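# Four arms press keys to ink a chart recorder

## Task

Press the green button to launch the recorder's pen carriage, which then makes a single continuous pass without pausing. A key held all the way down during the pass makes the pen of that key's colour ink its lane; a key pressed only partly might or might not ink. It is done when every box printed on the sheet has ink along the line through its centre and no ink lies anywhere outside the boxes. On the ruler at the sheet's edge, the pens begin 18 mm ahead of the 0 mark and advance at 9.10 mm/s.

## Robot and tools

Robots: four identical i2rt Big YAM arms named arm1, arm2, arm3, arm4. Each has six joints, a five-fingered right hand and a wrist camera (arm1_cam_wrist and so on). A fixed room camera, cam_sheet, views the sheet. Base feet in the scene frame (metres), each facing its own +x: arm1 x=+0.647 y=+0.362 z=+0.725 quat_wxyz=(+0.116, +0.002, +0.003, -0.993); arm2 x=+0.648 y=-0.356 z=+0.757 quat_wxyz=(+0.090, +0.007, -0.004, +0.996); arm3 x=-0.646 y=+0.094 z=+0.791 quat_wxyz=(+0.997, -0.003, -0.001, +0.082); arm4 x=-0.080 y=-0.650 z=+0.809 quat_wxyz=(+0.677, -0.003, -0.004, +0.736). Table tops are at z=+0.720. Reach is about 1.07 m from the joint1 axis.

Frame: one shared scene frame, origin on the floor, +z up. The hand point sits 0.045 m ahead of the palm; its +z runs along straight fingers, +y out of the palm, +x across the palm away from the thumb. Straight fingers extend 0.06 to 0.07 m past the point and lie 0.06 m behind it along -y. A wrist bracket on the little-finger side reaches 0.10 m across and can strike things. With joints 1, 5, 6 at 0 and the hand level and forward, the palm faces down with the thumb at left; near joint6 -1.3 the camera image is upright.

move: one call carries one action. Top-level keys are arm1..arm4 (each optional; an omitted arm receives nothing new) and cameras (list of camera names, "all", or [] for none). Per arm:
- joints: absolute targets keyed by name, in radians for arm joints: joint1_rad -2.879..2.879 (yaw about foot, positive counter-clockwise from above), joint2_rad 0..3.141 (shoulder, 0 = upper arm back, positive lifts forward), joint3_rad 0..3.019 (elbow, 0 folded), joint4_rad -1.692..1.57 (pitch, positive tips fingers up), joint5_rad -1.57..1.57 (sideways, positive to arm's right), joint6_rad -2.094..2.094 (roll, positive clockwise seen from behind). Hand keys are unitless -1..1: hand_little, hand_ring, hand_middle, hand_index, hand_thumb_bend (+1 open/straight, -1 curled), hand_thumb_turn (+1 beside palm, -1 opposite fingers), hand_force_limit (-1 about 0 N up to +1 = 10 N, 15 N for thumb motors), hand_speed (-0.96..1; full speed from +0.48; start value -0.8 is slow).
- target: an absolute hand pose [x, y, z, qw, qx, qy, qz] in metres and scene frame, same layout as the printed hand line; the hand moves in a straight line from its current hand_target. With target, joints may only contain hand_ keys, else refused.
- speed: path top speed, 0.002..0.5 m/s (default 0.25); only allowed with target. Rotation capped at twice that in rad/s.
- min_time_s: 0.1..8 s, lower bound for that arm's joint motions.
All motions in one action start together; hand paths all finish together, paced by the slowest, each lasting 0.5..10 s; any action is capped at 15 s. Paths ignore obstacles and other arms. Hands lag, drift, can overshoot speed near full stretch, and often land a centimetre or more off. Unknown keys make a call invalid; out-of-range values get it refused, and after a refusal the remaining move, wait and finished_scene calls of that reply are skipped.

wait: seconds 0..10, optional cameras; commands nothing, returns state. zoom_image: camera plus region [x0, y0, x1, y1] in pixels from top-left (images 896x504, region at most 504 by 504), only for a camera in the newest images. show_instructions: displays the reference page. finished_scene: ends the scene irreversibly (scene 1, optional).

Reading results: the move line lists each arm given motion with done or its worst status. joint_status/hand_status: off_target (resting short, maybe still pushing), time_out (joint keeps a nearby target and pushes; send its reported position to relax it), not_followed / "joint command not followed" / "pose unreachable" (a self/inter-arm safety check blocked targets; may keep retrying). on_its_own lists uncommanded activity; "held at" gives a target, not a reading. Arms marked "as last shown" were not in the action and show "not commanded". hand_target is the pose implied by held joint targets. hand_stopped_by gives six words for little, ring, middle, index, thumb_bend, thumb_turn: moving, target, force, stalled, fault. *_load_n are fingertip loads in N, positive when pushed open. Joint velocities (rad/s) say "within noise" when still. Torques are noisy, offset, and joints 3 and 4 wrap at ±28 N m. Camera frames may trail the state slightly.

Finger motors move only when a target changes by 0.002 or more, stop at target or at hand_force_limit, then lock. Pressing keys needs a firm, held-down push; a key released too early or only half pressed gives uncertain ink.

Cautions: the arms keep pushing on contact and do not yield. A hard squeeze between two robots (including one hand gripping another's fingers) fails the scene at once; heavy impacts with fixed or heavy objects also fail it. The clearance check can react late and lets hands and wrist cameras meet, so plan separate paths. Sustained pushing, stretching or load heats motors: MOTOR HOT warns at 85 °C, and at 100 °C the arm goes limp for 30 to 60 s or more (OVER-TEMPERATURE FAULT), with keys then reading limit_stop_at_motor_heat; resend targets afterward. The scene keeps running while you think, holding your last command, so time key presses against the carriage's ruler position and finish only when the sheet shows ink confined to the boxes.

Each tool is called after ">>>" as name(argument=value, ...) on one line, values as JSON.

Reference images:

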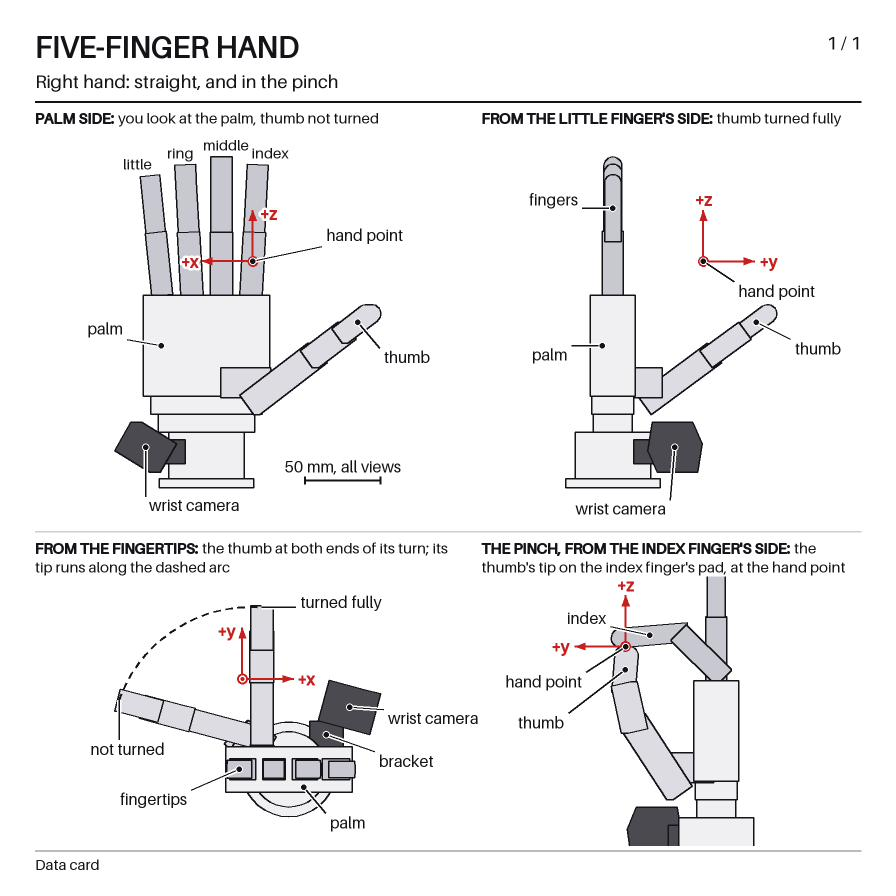

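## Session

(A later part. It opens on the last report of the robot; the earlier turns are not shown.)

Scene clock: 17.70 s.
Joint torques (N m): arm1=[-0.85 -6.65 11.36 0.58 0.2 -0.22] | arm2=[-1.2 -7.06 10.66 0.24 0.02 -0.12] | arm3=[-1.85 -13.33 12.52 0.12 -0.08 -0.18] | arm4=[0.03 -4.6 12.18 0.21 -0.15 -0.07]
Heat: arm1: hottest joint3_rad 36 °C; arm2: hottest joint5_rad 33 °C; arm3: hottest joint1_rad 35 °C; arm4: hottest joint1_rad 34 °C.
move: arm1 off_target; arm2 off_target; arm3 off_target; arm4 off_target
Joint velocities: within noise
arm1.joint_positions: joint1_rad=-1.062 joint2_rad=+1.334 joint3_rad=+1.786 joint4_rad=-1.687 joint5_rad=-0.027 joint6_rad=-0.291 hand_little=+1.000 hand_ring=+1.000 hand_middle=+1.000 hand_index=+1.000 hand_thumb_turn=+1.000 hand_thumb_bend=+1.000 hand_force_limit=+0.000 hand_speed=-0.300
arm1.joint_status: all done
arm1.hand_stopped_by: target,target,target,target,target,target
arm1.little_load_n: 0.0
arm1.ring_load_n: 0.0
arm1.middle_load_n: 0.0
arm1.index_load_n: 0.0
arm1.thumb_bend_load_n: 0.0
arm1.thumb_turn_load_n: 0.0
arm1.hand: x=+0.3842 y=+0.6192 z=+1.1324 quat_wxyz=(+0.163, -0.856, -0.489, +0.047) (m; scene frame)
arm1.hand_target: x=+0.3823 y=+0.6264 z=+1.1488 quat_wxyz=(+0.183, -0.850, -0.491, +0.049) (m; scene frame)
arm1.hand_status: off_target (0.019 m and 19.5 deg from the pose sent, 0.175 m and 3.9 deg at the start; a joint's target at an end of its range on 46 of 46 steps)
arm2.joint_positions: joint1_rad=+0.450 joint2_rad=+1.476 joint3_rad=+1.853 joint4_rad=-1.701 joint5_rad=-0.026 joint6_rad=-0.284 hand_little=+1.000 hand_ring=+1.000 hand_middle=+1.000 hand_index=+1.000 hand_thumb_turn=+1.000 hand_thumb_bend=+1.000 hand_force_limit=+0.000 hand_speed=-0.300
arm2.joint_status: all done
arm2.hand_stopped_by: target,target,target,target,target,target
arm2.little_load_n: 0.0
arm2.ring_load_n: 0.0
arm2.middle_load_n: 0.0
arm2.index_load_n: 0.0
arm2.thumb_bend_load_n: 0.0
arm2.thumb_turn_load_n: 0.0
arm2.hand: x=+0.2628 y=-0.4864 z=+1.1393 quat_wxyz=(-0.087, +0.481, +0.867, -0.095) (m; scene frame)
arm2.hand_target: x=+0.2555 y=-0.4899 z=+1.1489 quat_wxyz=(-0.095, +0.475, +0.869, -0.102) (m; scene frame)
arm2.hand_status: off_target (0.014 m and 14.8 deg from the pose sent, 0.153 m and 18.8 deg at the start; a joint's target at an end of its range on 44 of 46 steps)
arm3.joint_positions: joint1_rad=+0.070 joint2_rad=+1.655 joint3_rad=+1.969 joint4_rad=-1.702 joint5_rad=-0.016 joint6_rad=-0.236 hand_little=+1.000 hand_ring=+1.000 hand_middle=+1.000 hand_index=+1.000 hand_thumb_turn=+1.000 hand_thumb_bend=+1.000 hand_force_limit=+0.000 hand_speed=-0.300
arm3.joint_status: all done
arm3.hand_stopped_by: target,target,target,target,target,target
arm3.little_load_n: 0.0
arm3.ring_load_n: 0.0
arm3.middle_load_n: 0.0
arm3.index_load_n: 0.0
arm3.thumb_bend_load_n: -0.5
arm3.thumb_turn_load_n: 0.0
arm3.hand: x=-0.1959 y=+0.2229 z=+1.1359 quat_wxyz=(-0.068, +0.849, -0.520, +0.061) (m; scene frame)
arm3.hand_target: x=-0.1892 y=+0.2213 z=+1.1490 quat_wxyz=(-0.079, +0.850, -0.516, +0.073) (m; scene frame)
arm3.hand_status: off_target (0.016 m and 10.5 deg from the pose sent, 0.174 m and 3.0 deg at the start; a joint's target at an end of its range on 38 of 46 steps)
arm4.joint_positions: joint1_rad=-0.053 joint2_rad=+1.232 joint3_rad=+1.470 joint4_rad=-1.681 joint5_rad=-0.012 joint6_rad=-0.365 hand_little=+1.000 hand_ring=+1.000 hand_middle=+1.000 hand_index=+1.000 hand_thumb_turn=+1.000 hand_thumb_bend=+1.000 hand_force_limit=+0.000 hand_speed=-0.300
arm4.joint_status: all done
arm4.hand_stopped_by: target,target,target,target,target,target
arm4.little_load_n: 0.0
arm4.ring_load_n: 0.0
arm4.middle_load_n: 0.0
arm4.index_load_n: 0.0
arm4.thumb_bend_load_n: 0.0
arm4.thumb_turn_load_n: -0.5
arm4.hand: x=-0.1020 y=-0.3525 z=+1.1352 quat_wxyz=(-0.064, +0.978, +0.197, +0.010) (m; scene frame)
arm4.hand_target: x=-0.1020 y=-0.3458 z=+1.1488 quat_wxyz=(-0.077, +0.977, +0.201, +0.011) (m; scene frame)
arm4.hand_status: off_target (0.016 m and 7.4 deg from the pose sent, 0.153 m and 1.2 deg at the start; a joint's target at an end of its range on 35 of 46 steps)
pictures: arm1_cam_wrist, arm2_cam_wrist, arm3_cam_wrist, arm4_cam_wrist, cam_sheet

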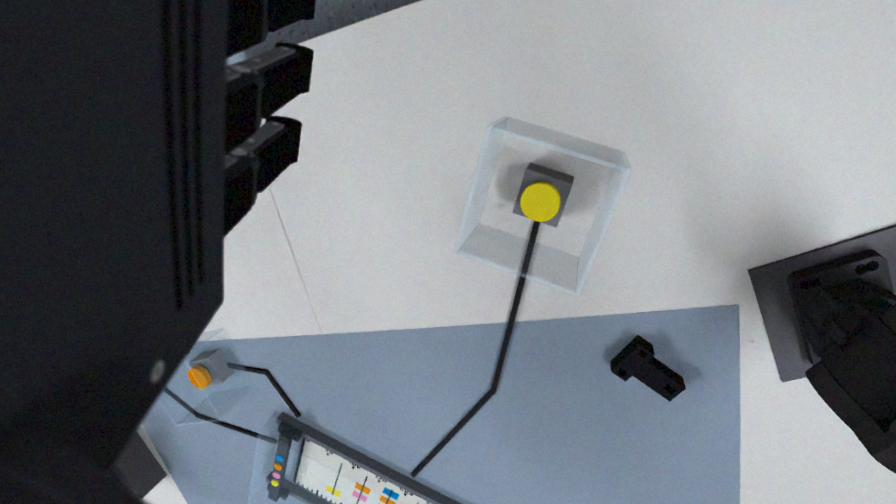

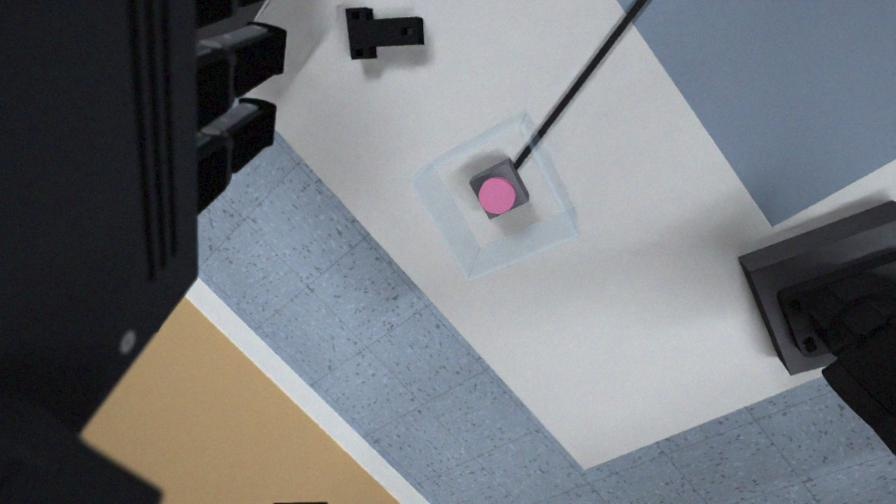

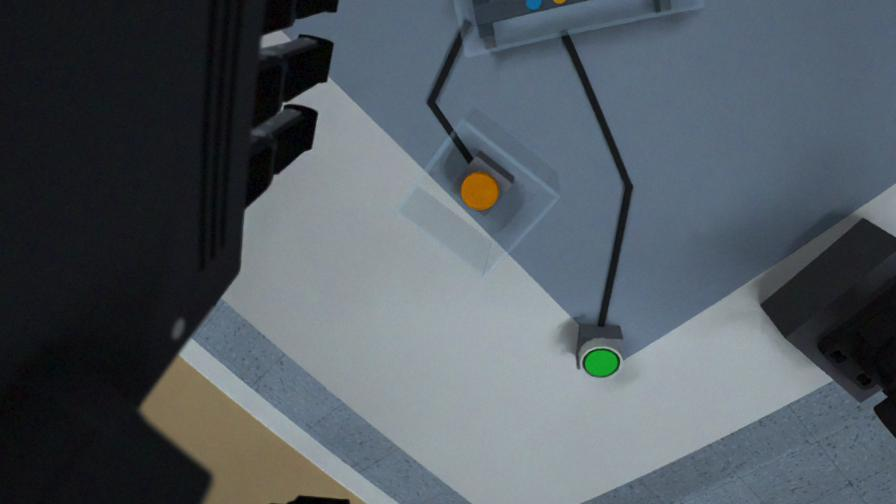

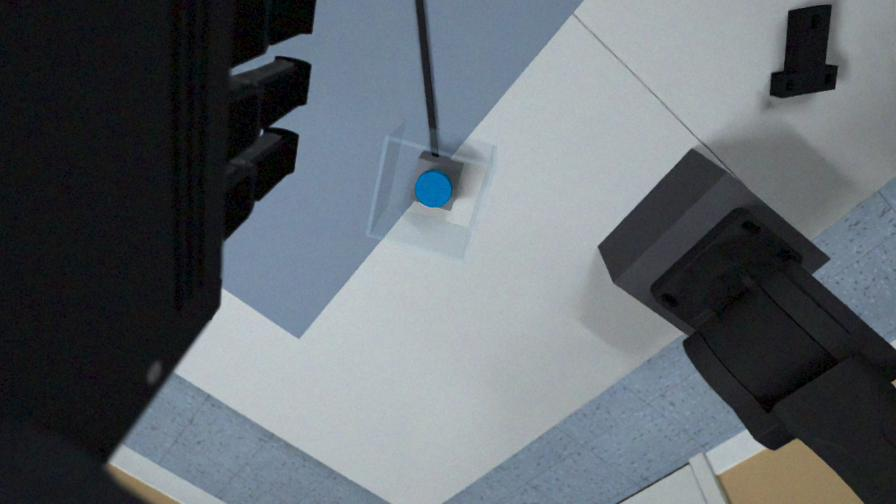

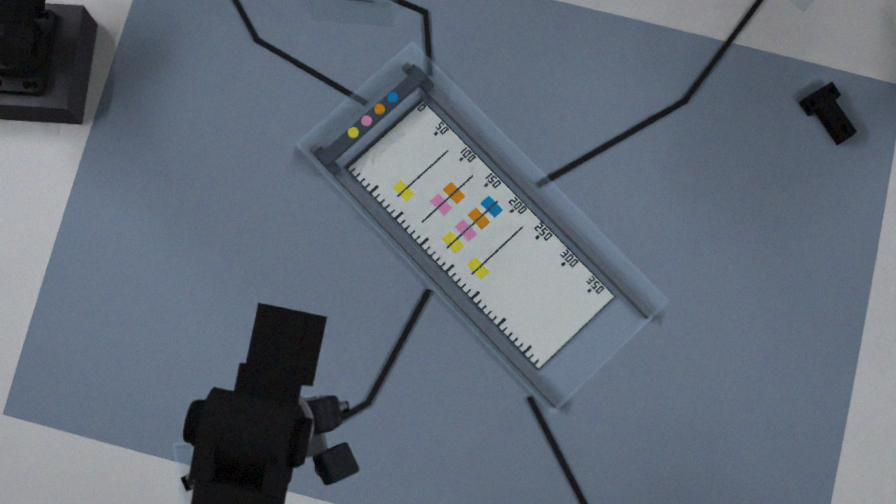

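>>> move(arm1={"target":[0.3869,0.5012,0.955,0,0.8665,0.4991,0],"joints":{"hand_little":-1}}, arm2={"target":[0.3673,-0.5586,0.955,0,0.4682,0.8837,0],"joints":{"hand_little":-1}}, arm3={"target":[-0.3005,0.2932,0.955,0,0.8595,-0.5111,0],"joints":{"hand_little":-1}}, arm4={"target":[-0.1894,-0.4221,0.955,0,0.9793,0.2025,0],"joints":{"hand_little":-1}}, cameras=["all"])

Scene clock: 28.73 s.
Joint torques (N m): arm1=[0.44 -7.24 7.54 0.77 0.12 0.08] | arm2=[-1.55 -8.29 7.73 0.4 -0.09 0.02] | arm3=[-0.26 -13.57 8.62 0.47 -0.06 0.1] | arm4=[0.09 -3.84 8.81 0.95 -0.11 0.11]
Heat: arm1: hottest joint3_rad 37 °C; arm2: hottest joint3_rad 34 °C; arm3: hottest joint3_rad 36 °C; arm4: hottest joint1_rad 34 °C.
move: arm1 done; arm2 done; arm3 done; arm4 done
Joint velocities: within noise
arm1.joint_positions: joint1_rad=-0.834 joint2_rad=+1.276 joint3_rad=+1.229 joint4_rad=-1.543 joint5_rad=-0.008 joint6_rad=-0.084 hand_little=-1.000 hand_ring=+1.000 hand_middle=+1.000 hand_index=+1.000 hand_thumb_turn=+1.000 hand_thumb_bend=+1.000 hand_force_limit=+0.000 hand_speed=-0.300
arm1.joint_status: all done
arm1.hand_stopped_by: target,target,target,target,target,target
arm1.little_load_n: 0.0
arm1.ring_load_n: 0.0
arm1.middle_load_n: 0.0
arm1.index_load_n: 0.0
arm1.thumb_bend_load_n: 0.0
arm1.thumb_turn_load_n: 0.0
arm1.hand: x=+0.3911 y=+0.5029 z=+0.9527 quat_wxyz=(-0.008, -0.865, -0.502, -0.004) (m; scene frame)
arm1.hand_target: x=+0.3869 y=+0.5012 z=+0.9550 quat_wxyz=(+0.000, -0.866, -0.499, +0.000) (m; scene frame)
arm1.hand_status: done (0.005 m and 1.1 deg from the pose sent, 0.213 m and 19.5 deg at the start)
arm2.joint_positions: joint1_rad=+0.711 joint2_rad=+1.427 joint3_rad=+1.277 joint4_rad=-1.453 joint5_rad=-0.014 joint6_rad=-0.073 hand_little=-1.000 hand_ring=+1.000 hand_middle=+1.000 hand_index=+1.000 hand_thumb_turn=+1.000 hand_thumb_bend=+1.000 hand_force_limit=+0.000 hand_speed=-0.300
arm2.joint_status: all done
arm2.hand_stopped_by: target,target,target,target,target,target
arm2.little_load_n: 0.0
arm2.ring_load_n: 0.0
arm2.middle_load_n: 0.0
arm2.index_load_n: 0.0
arm2.thumb_bend_load_n: 0.0
arm2.thumb_turn_load_n: 0.0
arm2.hand: x=+0.3707 y=-0.5561 z=+0.9510 quat_wxyz=(+0.006, +0.465, +0.885, +0.011) (m; scene frame)
arm2.hand_target: x=+0.3674 y=-0.5586 z=+0.9550 quat_wxyz=(+0.000, +0.468, +0.884, +0.000) (m; scene frame)
arm2.hand_status: done (0.006 m and 1.5 deg from the pose sent, 0.224 m and 14.9 deg at the start)
arm3.joint_positions: joint1_rad=+0.275 joint2_rad=+1.575 joint3_rad=+1.351 joint4_rad=-1.377 joint5_rad=-0.006 joint6_rad=-0.061 hand_little=-1.000 hand_ring=+1.000 hand_middle=+1.000 hand_index=+1.000 hand_thumb_turn=+1.000 hand_thumb_bend=+1.000 hand_force_limit=+0.000 hand_speed=-0.300
arm3.joint_status: all done
arm3.hand_stopped_by: target,target,target,target,target,target
arm3.little_load_n: 0.0
arm3.ring_load_n: 0.0
arm3.middle_load_n: 0.0
arm3.index_load_n: 0.0
arm3.thumb_bend_load_n: 0.0
arm3.thumb_turn_load_n: 0.0
arm3.hand: x=-0.3024 y=+0.2877 z=+0.9488 quat_wxyz=(+0.012, +0.860, -0.510, -0.008) (m; scene frame)
arm3.hand_target: x=-0.3007 y=+0.2932 z=+0.9549 quat_wxyz=(+0.000, +0.860, -0.511, +0.000) (m; scene frame)
arm3.hand_status: done (0.009 m and 1.7 deg from the pose sent, 0.220 m and 10.6 deg at the start)
arm4.joint_positions: joint1_rad=+0.244 joint2_rad=+1.182 joint3_rad=+0.934 joint4_rad=-1.339 joint5_rad=-0.009 joint6_rad=-0.085 hand_little=-1.000 hand_ring=+1.000 hand_middle=+1.000 hand_index=+1.000 hand_thumb_turn=+1.000 hand_thumb_bend=+1.000 hand_force_limit=+0.000 hand_speed=-0.300
arm4.joint_status: all done
arm4.hand_stopped_by: target,target,target,target,target,target
arm4.little_load_n: 0.0
arm4.ring_load_n: 0.0
arm4.middle_load_n: 0.0
arm4.index_load_n: 0.0
arm4.thumb_bend_load_n: 0.0
arm4.thumb_turn_load_n: 0.0
arm4.hand: x=-0.1859 y=-0.4278 z=+0.9544 quat_wxyz=(+0.009, +0.979, +0.205, +0.001) (m; scene frame)
arm4.hand_target: x=-0.1894 y=-0.4222 z=+0.9551 quat_wxyz=(+0.000, +0.979, +0.203, +0.000) (m; scene frame)
arm4.hand_status: done (0.007 m and 1.1 deg from the pose sent, 0.212 m and 7.4 deg at the start)
pictures: arm1_cam_wrist, arm2_cam_wrist, arm3_cam_wrist, arm4_cam_wrist, cam_sheet

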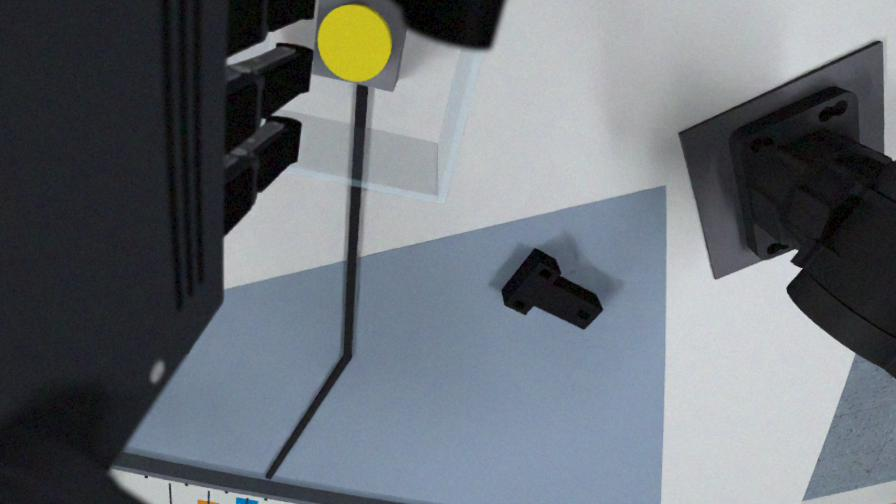

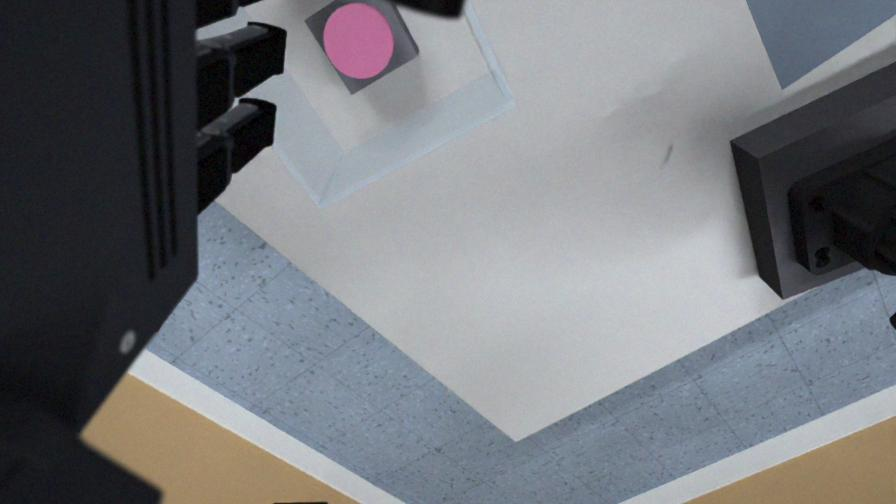

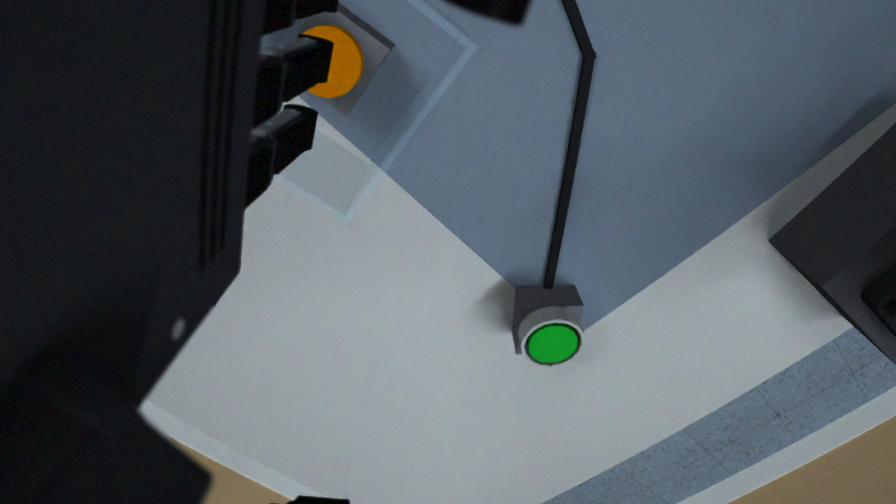

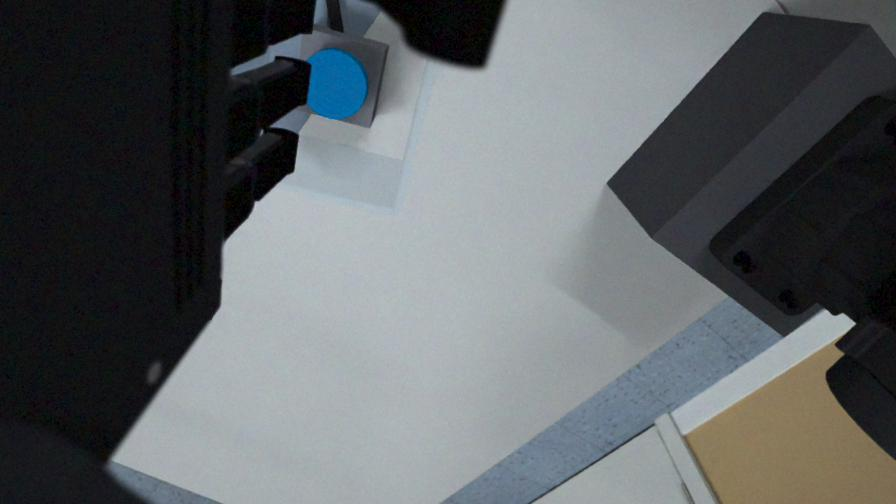

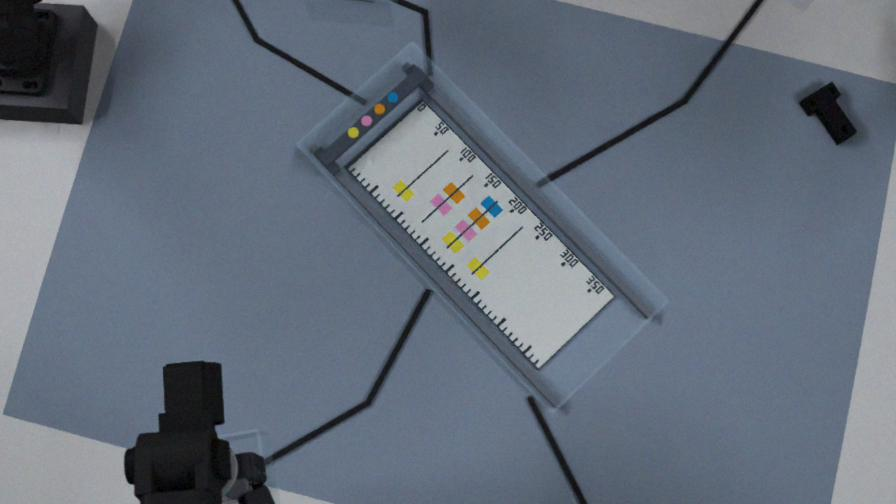

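>>> zoom_image(camera="arm1_cam_wrist", region=[200, 0, 500, 240])

>>> zoom_image(camera="arm2_cam_wrist", region=[180, 0, 480, 240])

>>> zoom_image(camera="arm3_cam_wrist", region=[220, 0, 520, 240])

>>> zoom_image(camera="arm4_cam_wrist", region=[200, 0, 500, 240])

Scaled by 1.680 from the camera's 896x504 image, which has a finer 1280x720 frame.

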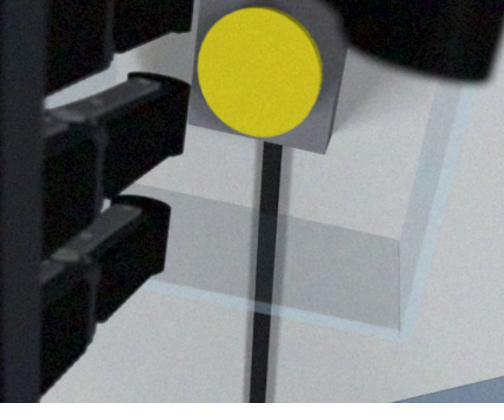

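Scaled by 1.680 from the camera's 896x504 image, which has a finer 1280x720 frame.

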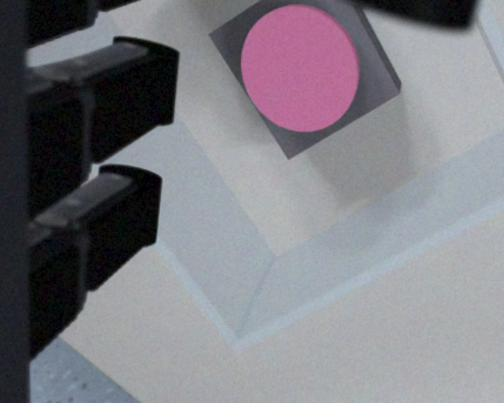

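Scaled by 1.680 from the camera's 896x504 image, which has a finer 1280x720 frame.

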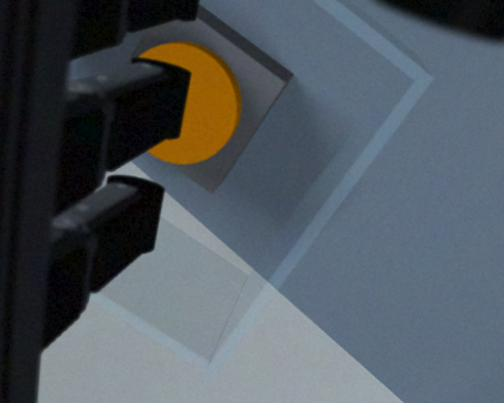

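Scaled by 1.680 from the camera's 896x504 image, which has a finer 1280x720 frame.

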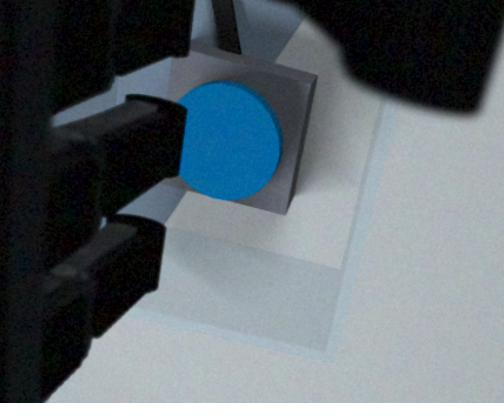

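>>> move(arm1={"target":[0.400,0.518,0.895,0,0.8665,0.4991,0]}, arm2={"target":[0.3705,-0.5347,0.896,0,0.4682,0.8837,0]}, arm3={"target":[-0.2826,0.303,0.897,0,0.8595,-0.5111,0]}, arm4={"target":[-0.1895,-0.4168,0.893,0,0.9793,0.2025,0]}, cameras=["all"])

Scene clock: 33.70 s.
Joint torques (N m): arm1=[-1.26 -6.77 7.24 0.29 0.08 -0.14] | arm2=[-1.67 -8.47 7.28 0.46 -0.05 -0.16] | arm3=[-0.44 -13.33 8.13 0.53 -0.09 0.1] | arm4=[-0.21 -5.13 8.02 0.79 -0.13 0.1]
Heat: arm1: hottest joint3_rad 37 °C; arm2: hottest joint2_rad 33 °C; arm3: hottest joint3_rad 36 °C; arm4: hottest joint1_rad 34 °C.
move: arm1 done; arm2 done; arm3 done; arm4 done
Joint velocities: within noise
arm1.joint_positions: joint1_rad=-0.872 joint2_rad=+1.282 joint3_rad=+1.088 joint4_rad=-1.383 joint5_rad=-0.007 joint6_rad=-0.109 hand_little=-1.000 hand_ring=+1.000 hand_middle=+1.000 hand_index=+1.000 hand_thumb_turn=+1.000 hand_thumb_bend=+1.000 hand_force_limit=+0.000 hand_speed=-0.300
arm1.joint_status: not commanded
arm1.hand_stopped_by: target,target,target,target,target,target
arm1.little_load_n: 0.0
arm1.ring_load_n: 0.0
arm1.middle_load_n: 0.0
arm1.index_load_n: 0.0
arm1.thumb_bend_load_n: 0.0
arm1.thumb_turn_load_n: 0.0
arm1.hand: x=+0.3992 y=+0.5131 z=+0.8967 quat_wxyz=(-0.002, -0.868, -0.497, -0.001) (m; scene frame)
arm1.hand_target: x=+0.4000 y=+0.5179 z=+0.8951 quat_wxyz=(+0.000, -0.867, -0.499, +0.000) (m; scene frame)
arm1.hand_status: done (0.005 m and 0.4 deg from the pose sent, 0.060 m and 1.1 deg at the start)
arm2.joint_positions: joint1_rad=+0.667 joint2_rad=+1.426 joint3_rad=+1.116 joint4_rad=-1.295 joint5_rad=-0.014 joint6_rad=-0.105 hand_little=-1.000 hand_ring=+1.000 hand_middle=+1.000 hand_index=+1.000 hand_thumb_turn=+1.000 hand_thumb_bend=+1.000 hand_force_limit=+0.000 hand_speed=-0.300
arm2.joint_status: not commanded
arm2.hand_stopped_by: target,target,target,target,target,target
arm2.little_load_n: 0.0
arm2.ring_load_n: 0.0
arm2.middle_load_n: 0.0
arm2.index_load_n: 0.0
arm2.thumb_bend_load_n: -0.5
arm2.thumb_turn_load_n: 0.5
arm2.hand: x=+0.3746 y=-0.5340 z=+0.8919 quat_wxyz=(+0.007, +0.470, +0.883, +0.011) (m; scene frame)
arm2.hand_target: x=+0.3705 y=-0.5347 z=+0.8961 quat_wxyz=(+0.000, +0.468, +0.884, +0.000) (m; scene frame)
arm2.hand_status: done (0.006 m and 1.6 deg from the pose sent, 0.059 m and 1.5 deg at the start)
arm3.joint_positions: joint1_rad=+0.275 joint2_rad=+1.659 joint3_rad=+1.307 joint4_rad=-1.239 joint5_rad=-0.006 joint6_rad=-0.058 hand_little=-1.000 hand_ring=+1.000 hand_middle=+1.000 hand_index=+1.000 hand_thumb_turn=+1.000 hand_thumb_bend=+1.000 hand_force_limit=+0.000 hand_speed=-0.300
arm3.joint_status: not commanded
arm3.hand_stopped_by: target,target,target,target,target,target
arm3.little_load_n: 0.0
arm3.ring_load_n: 0.0
arm3.middle_load_n: 0.0
arm3.index_load_n: 0.0
arm3.thumb_bend_load_n: 0.0
arm3.thumb_turn_load_n: 0.0
arm3.hand: x=-0.2839 y=+0.2962 z=+0.8941 quat_wxyz=(+0.008, +0.859, -0.511, -0.005) (m; scene frame)
arm3.hand_target: x=-0.2827 y=+0.3030 z=+0.8970 quat_wxyz=(+0.000, +0.860, -0.511, +0.000) (m; scene frame)
arm3.hand_status: done (0.007 m and 1.1 deg from the pose sent, 0.058 m and 1.7 deg at the start)
arm4.joint_positions: joint1_rad=+0.244 joint2_rad=+1.261 joint3_rad=+0.825 joint4_rad=-1.153 joint5_rad=-0.009 joint6_rad=-0.085 hand_little=-1.000 hand_ring=+1.000 hand_middle=+1.000 hand_index=+1.000 hand_thumb_turn=+1.000 hand_thumb_bend=+1.000 hand_force_limit=+0.000 hand_speed=-0.300
arm4.joint_status: not commanded
arm4.hand_stopped_by: target,target,target,target,target,target
arm4.little_load_n: 0.0
arm4.ring_load_n: 0.0
arm4.middle_load_n: 0.0
arm4.index_load_n: 0.0
arm4.thumb_bend_load_n: 0.0
arm4.thumb_turn_load_n: 0.0
arm4.hand: x=-0.1870 y=-0.4227 z=+0.8923 quat_wxyz=(+0.010, +0.979, +0.205, +0.001) (m; scene frame)
arm4.hand_target: x=-0.1895 y=-0.4169 z=+0.8931 quat_wxyz=(+0.000, +0.979, +0.203, +0.000) (m; scene frame)
arm4.hand_status: done (0.006 m and 1.2 deg from the pose sent, 0.063 m and 1.1 deg at the start)
pictures: arm1_cam_wrist, arm2_cam_wrist, arm3_cam_wrist, arm4_cam_wrist, cam_sheet

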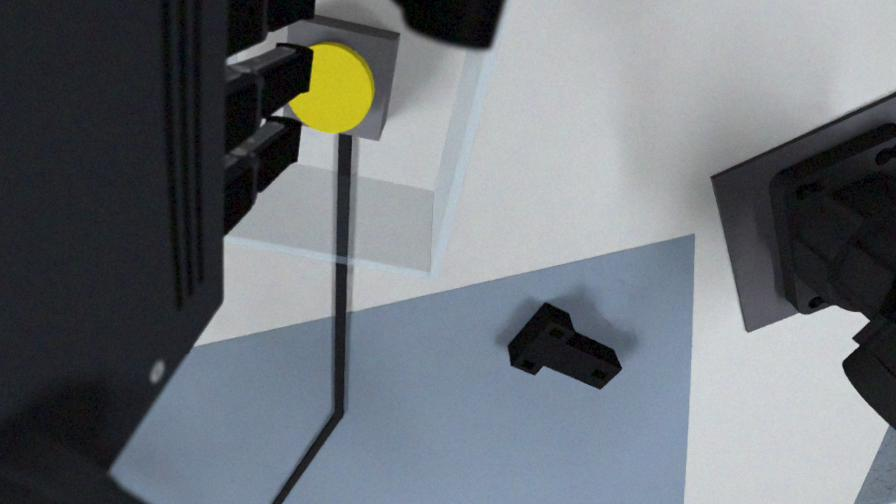

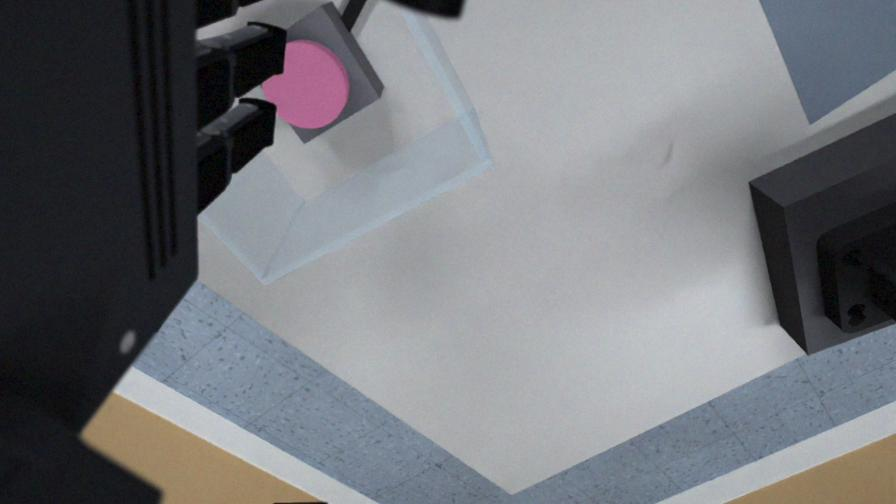

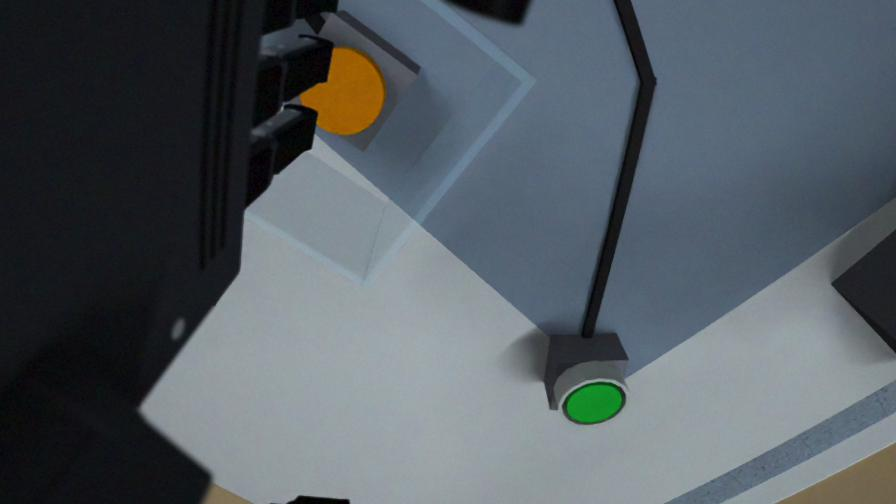

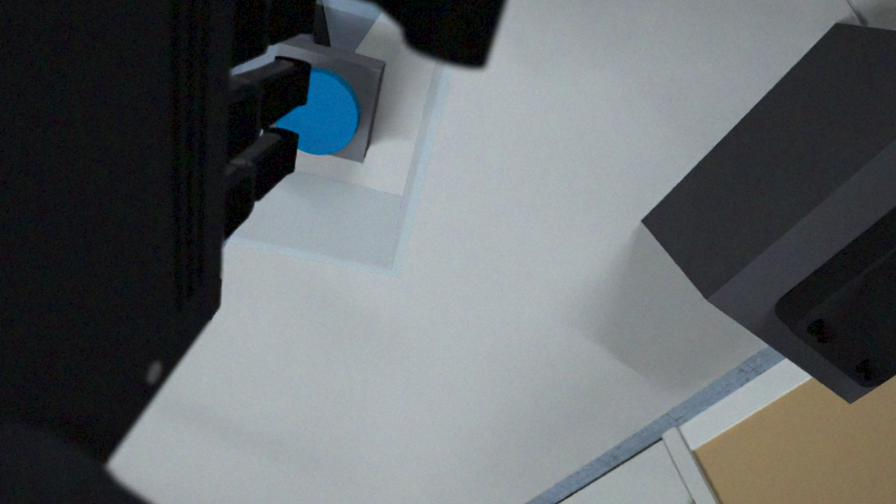

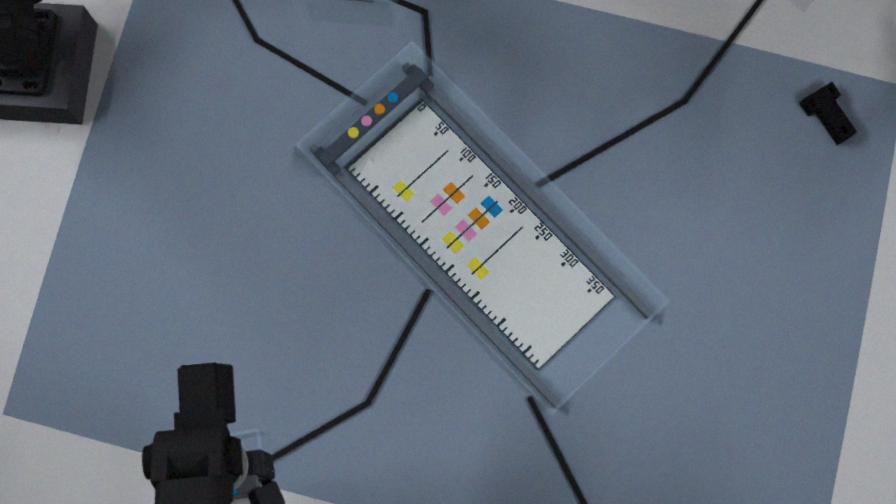

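>>> move(arm1={"target":[0.4035,0.516,0.858,0,0.8665,0.4991,0],"speed":0.06}, arm2={"target":[0.3735,-0.5345,0.858,0,0.4682,0.8837,0],"speed":0.06}, arm3={"target":[-0.2840,0.304,0.858,0,0.8595,-0.5111,0],"speed":0.06}, arm4={"target":[-0.1925,-0.418,0.858,0,0.9793,0.2025,0],"speed":0.06}, cameras=["all"])

Scene clock: 35.63 s.
Joint torques (N m): arm1=[-1.9 -4.31 7.05 0.44 0.05 -0.2] | arm2=[-1.2 -6.18 6.89 0.51 -0.07 -0.11] | arm3=[-0.15 -12.34 7.56 0.53 -0.07 0.1] | arm4=[0.32 -3.14 5.94 2.19 -0.12 0.07]
Heat: arm1: hottest joint3_rad 37 °C; arm2: hottest joint2_rad 33 °C; arm3: hottest joint3_rad 36 °C; arm4: hottest joint1_rad 34 °C.
move: arm1 done; arm2 done; arm3 done; arm4 off_target
Joint velocities: within noise
arm1.joint_positions: joint1_rad=-0.872 joint2_rad=+1.294 joint3_rad=+1.004 joint4_rad=-1.281 joint5_rad=-0.007 joint6_rad=-0.110 hand_little=-1.000 hand_ring=+1.000 hand_middle=+1.000 hand_index=+1.000 hand_thumb_turn=+1.000 hand_thumb_bend=+1.000 hand_force_limit=+0.000 hand_speed=-0.300
arm1.joint_status: not commanded
arm1.hand_stopped_by: target,target,target,target,target,target
arm1.little_load_n: 0.0
arm1.ring_load_n: 0.0
arm1.middle_load_n: 0.0
arm1.index_load_n: 0.0
arm1.thumb_bend_load_n: 0.0
arm1.thumb_turn_load_n: 0.0
arm1.hand: x=+0.4017 y=+0.5117 z=+0.8610 quat_wxyz=(+0.000, -0.867, -0.497, +0.000) (m; scene frame)
arm1.hand_target: x=+0.4035 y=+0.5159 z=+0.8581 quat_wxyz=(+0.000, -0.866, -0.499, +0.000) (m; scene frame)
arm1.hand_status: done (0.006 m and 0.2 deg from the pose sent, 0.039 m and 0.4 deg at the start)
arm2.joint_positions: joint1_rad=+0.667 joint2_rad=+1.426 joint3_rad=+1.042 joint4_rad=-1.191 joint5_rad=-0.014 joint6_rad=-0.105 hand_little=-1.000 hand_ring=+1.000 hand_middle=+1.000 hand_index=+1.000 hand_thumb_turn=+1.000 hand_thumb_bend=+1.000 hand_force_limit=+0.000 hand_speed=-0.300
arm2.joint_status: not commanded
arm2.hand_stopped_by: target,target,target,target,target,target
arm2.little_load_n: 0.0
arm2.ring_load_n: 0.0
arm2.middle_load_n: 0.0
arm2.index_load_n: -0.5
arm2.thumb_bend_load_n: 0.0
arm2.thumb_turn_load_n: 0.0
arm2.hand: x=+0.3754 y=-0.5331 z=+0.8633 quat_wxyz=(-0.001, +0.470, +0.883, -0.001) (m; scene frame)
arm2.hand_target: x=+0.3735 y=-0.5345 z=+0.8581 quat_wxyz=(+0.000, +0.468, +0.884, +0.000) (m; scene frame)
arm2.hand_status: done (0.006 m and 0.3 deg from the pose sent, 0.034 m and 1.6 deg at the start)
arm3.joint_positions: joint1_rad=+0.275 joint2_rad=+1.683 joint3_rad=+1.248 joint4_rad=-1.140 joint5_rad=-0.006 joint6_rad=-0.054 hand_little=-1.000 hand_ring=+1.000 hand_middle=+1.000 hand_index=+1.000 hand_thumb_turn=+1.000 hand_thumb_bend=+1.000 hand_force_limit=+0.000 hand_speed=-0.300
arm3.joint_status: not commanded
arm3.hand_stopped_by: target,target,target,target,target,target
arm3.little_load_n: 0.0
arm3.ring_load_n: 0.0
arm3.middle_load_n: 0.0
arm3.index_load_n: 0.0
arm3.thumb_bend_load_n: 0.0
arm3.thumb_turn_load_n: 0.5
arm3.hand: x=-0.2828 y=+0.2968 z=+0.8612 quat_wxyz=(+0.002, +0.858, -0.513, -0.001) (m; scene frame)
arm3.hand_target: x=-0.2842 y=+0.3039 z=+0.8580 quat_wxyz=(+0.000, +0.860, -0.511, +0.000) (m; scene frame)
arm3.hand_status: done (0.008 m and 0.3 deg from the pose sent, 0.037 m and 1.1 deg at the start)
arm4.joint_positions: joint1_rad=+0.245 joint2_rad=+1.280 joint3_rad=+0.792 joint4_rad=-1.082 joint5_rad=-0.009 joint6_rad=-0.072 hand_little=-1.000 hand_ring=+1.000 hand_middle=+1.000 hand_index=+1.000 hand_thumb_turn=+1.000 hand_thumb_bend=+1.000 hand_force_limit=+0.000 hand_speed=-0.300
arm4.joint_status: not commanded
arm4.hand_stopped_by: target,target,target,target,target,target
arm4.little_load_n: 0.0
arm4.ring_load_n: -4.0
arm4.middle_load_n: 0.0
arm4.index_load_n: 0.0
arm4.thumb_bend_load_n: 0.0
arm4.thumb_turn_load_n: -0.5
arm4.hand: x=-0.1890 y=-0.4194 z=+0.8741 quat_wxyz=(+0.000, +0.980, +0.199, +0.000) (m; scene frame)
arm4.hand_target: x=-0.1921 y=-0.4188 z=+0.8590 quat_wxyz=(+0.000, +0.979, +0.203, +0.000) (m; scene frame)
arm4.hand_status: off_target (0.016 m and 0.4 deg from the pose sent, 0.035 m and 1.2 deg at the start)
pictures: arm1_cam_wrist, arm2_cam_wrist, arm3_cam_wrist, arm4_cam_wrist, cam_sheet

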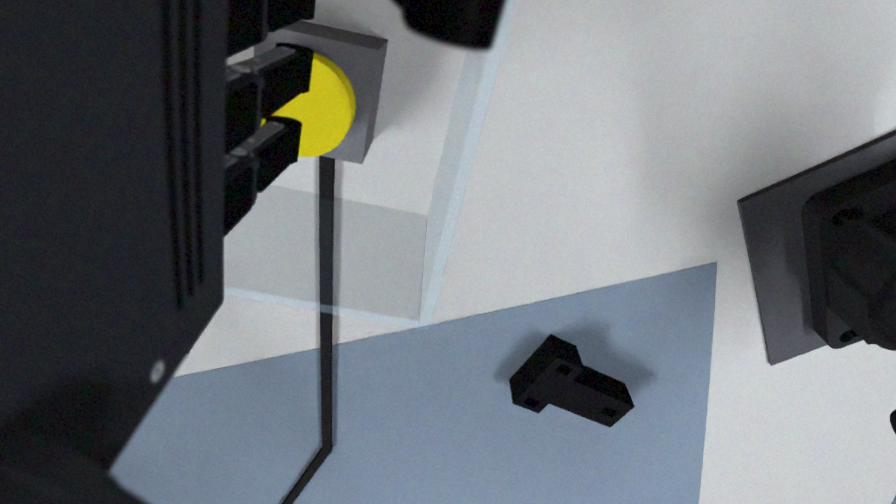

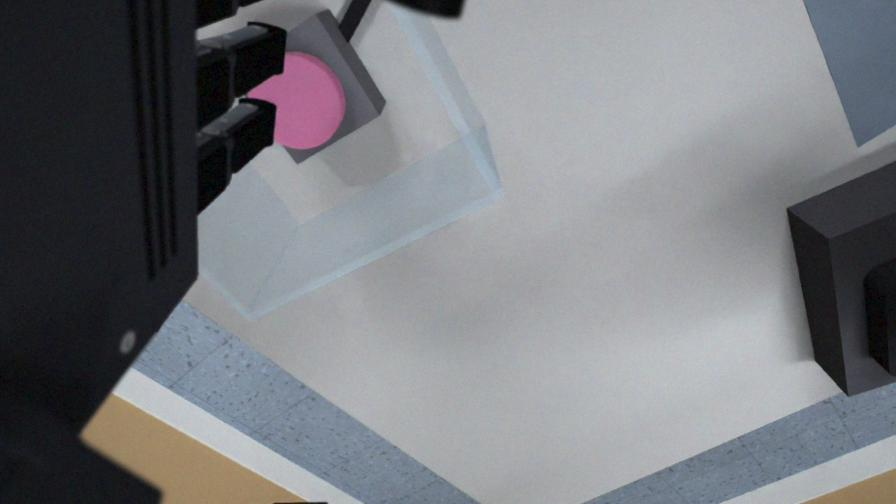

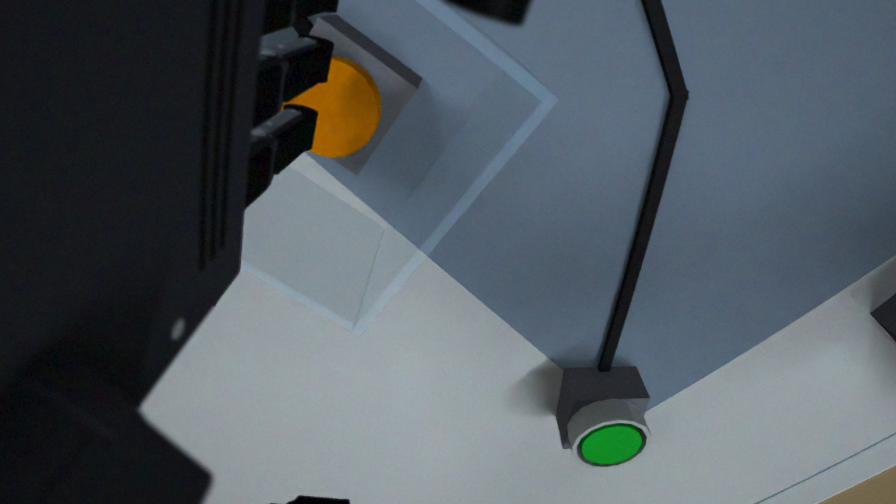

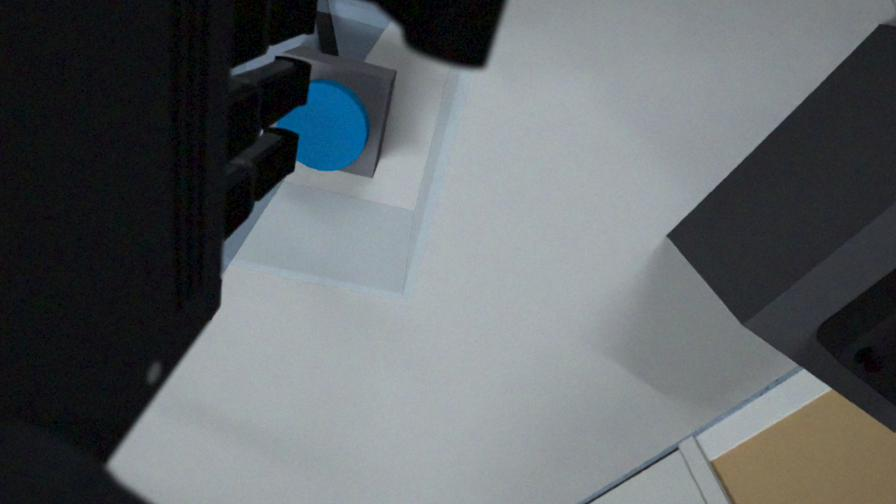

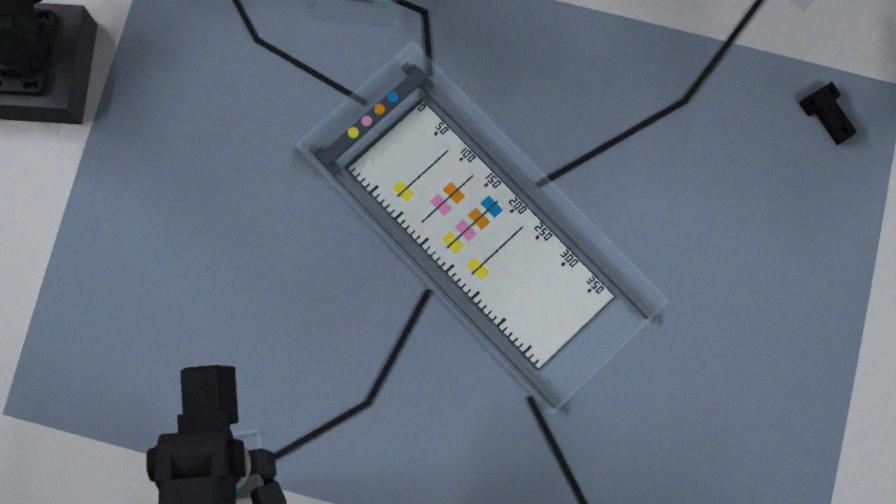

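>>> zoom_image(camera="arm4_cam_wrist", region=[200, 0, 500, 300])

>>> zoom_image(camera="arm1_cam_wrist", region=[200, 0, 450, 200])

>>> zoom_image(camera="arm2_cam_wrist", region=[180, 0, 430, 200])

>>> zoom_image(camera="arm3_cam_wrist", region=[220, 0, 470, 200])

>>> zoom_image(camera="cam_sheet", region=[100, 344, 360, 504])

Scaled by 1.680 from the camera's 896x504 image, which has a finer 1280x720 frame.

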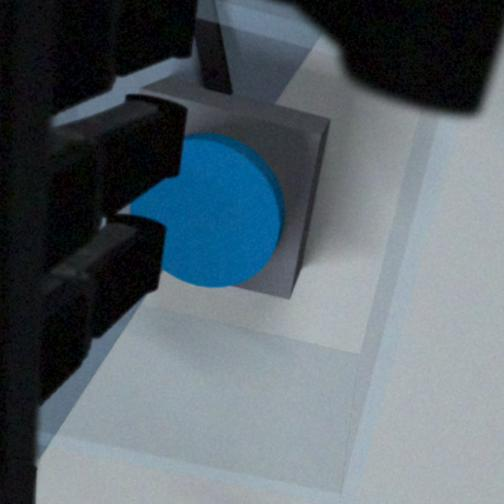

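Scaled by 2.016 from the camera's 896x504 image, which has a finer 1280x720 frame.

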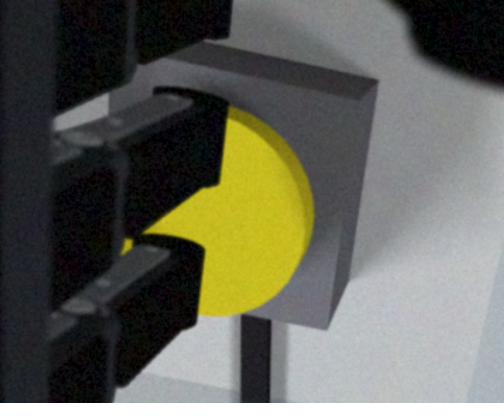

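Scaled by 2.016 from the camera's 896x504 image, which has a finer 1280x720 frame.

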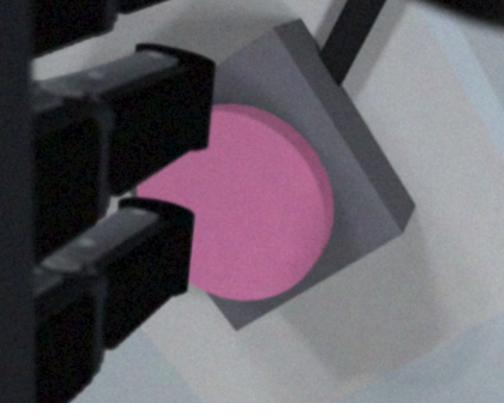

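Scaled by 2.016 from the camera's 896x504 image, which has a finer 1280x720 frame.

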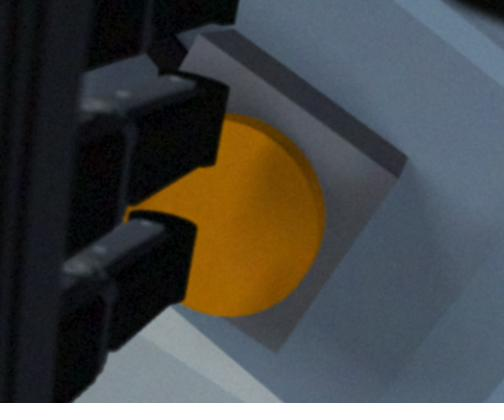

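Scaled by 1.938 from the camera's 896x504 image, which has a finer 1280x720 frame.

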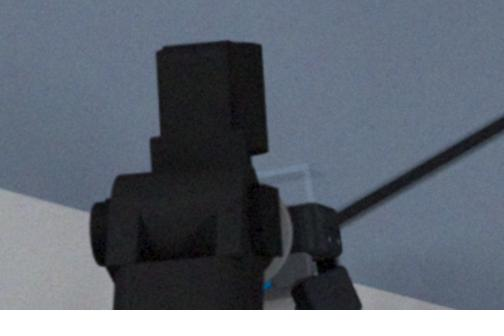

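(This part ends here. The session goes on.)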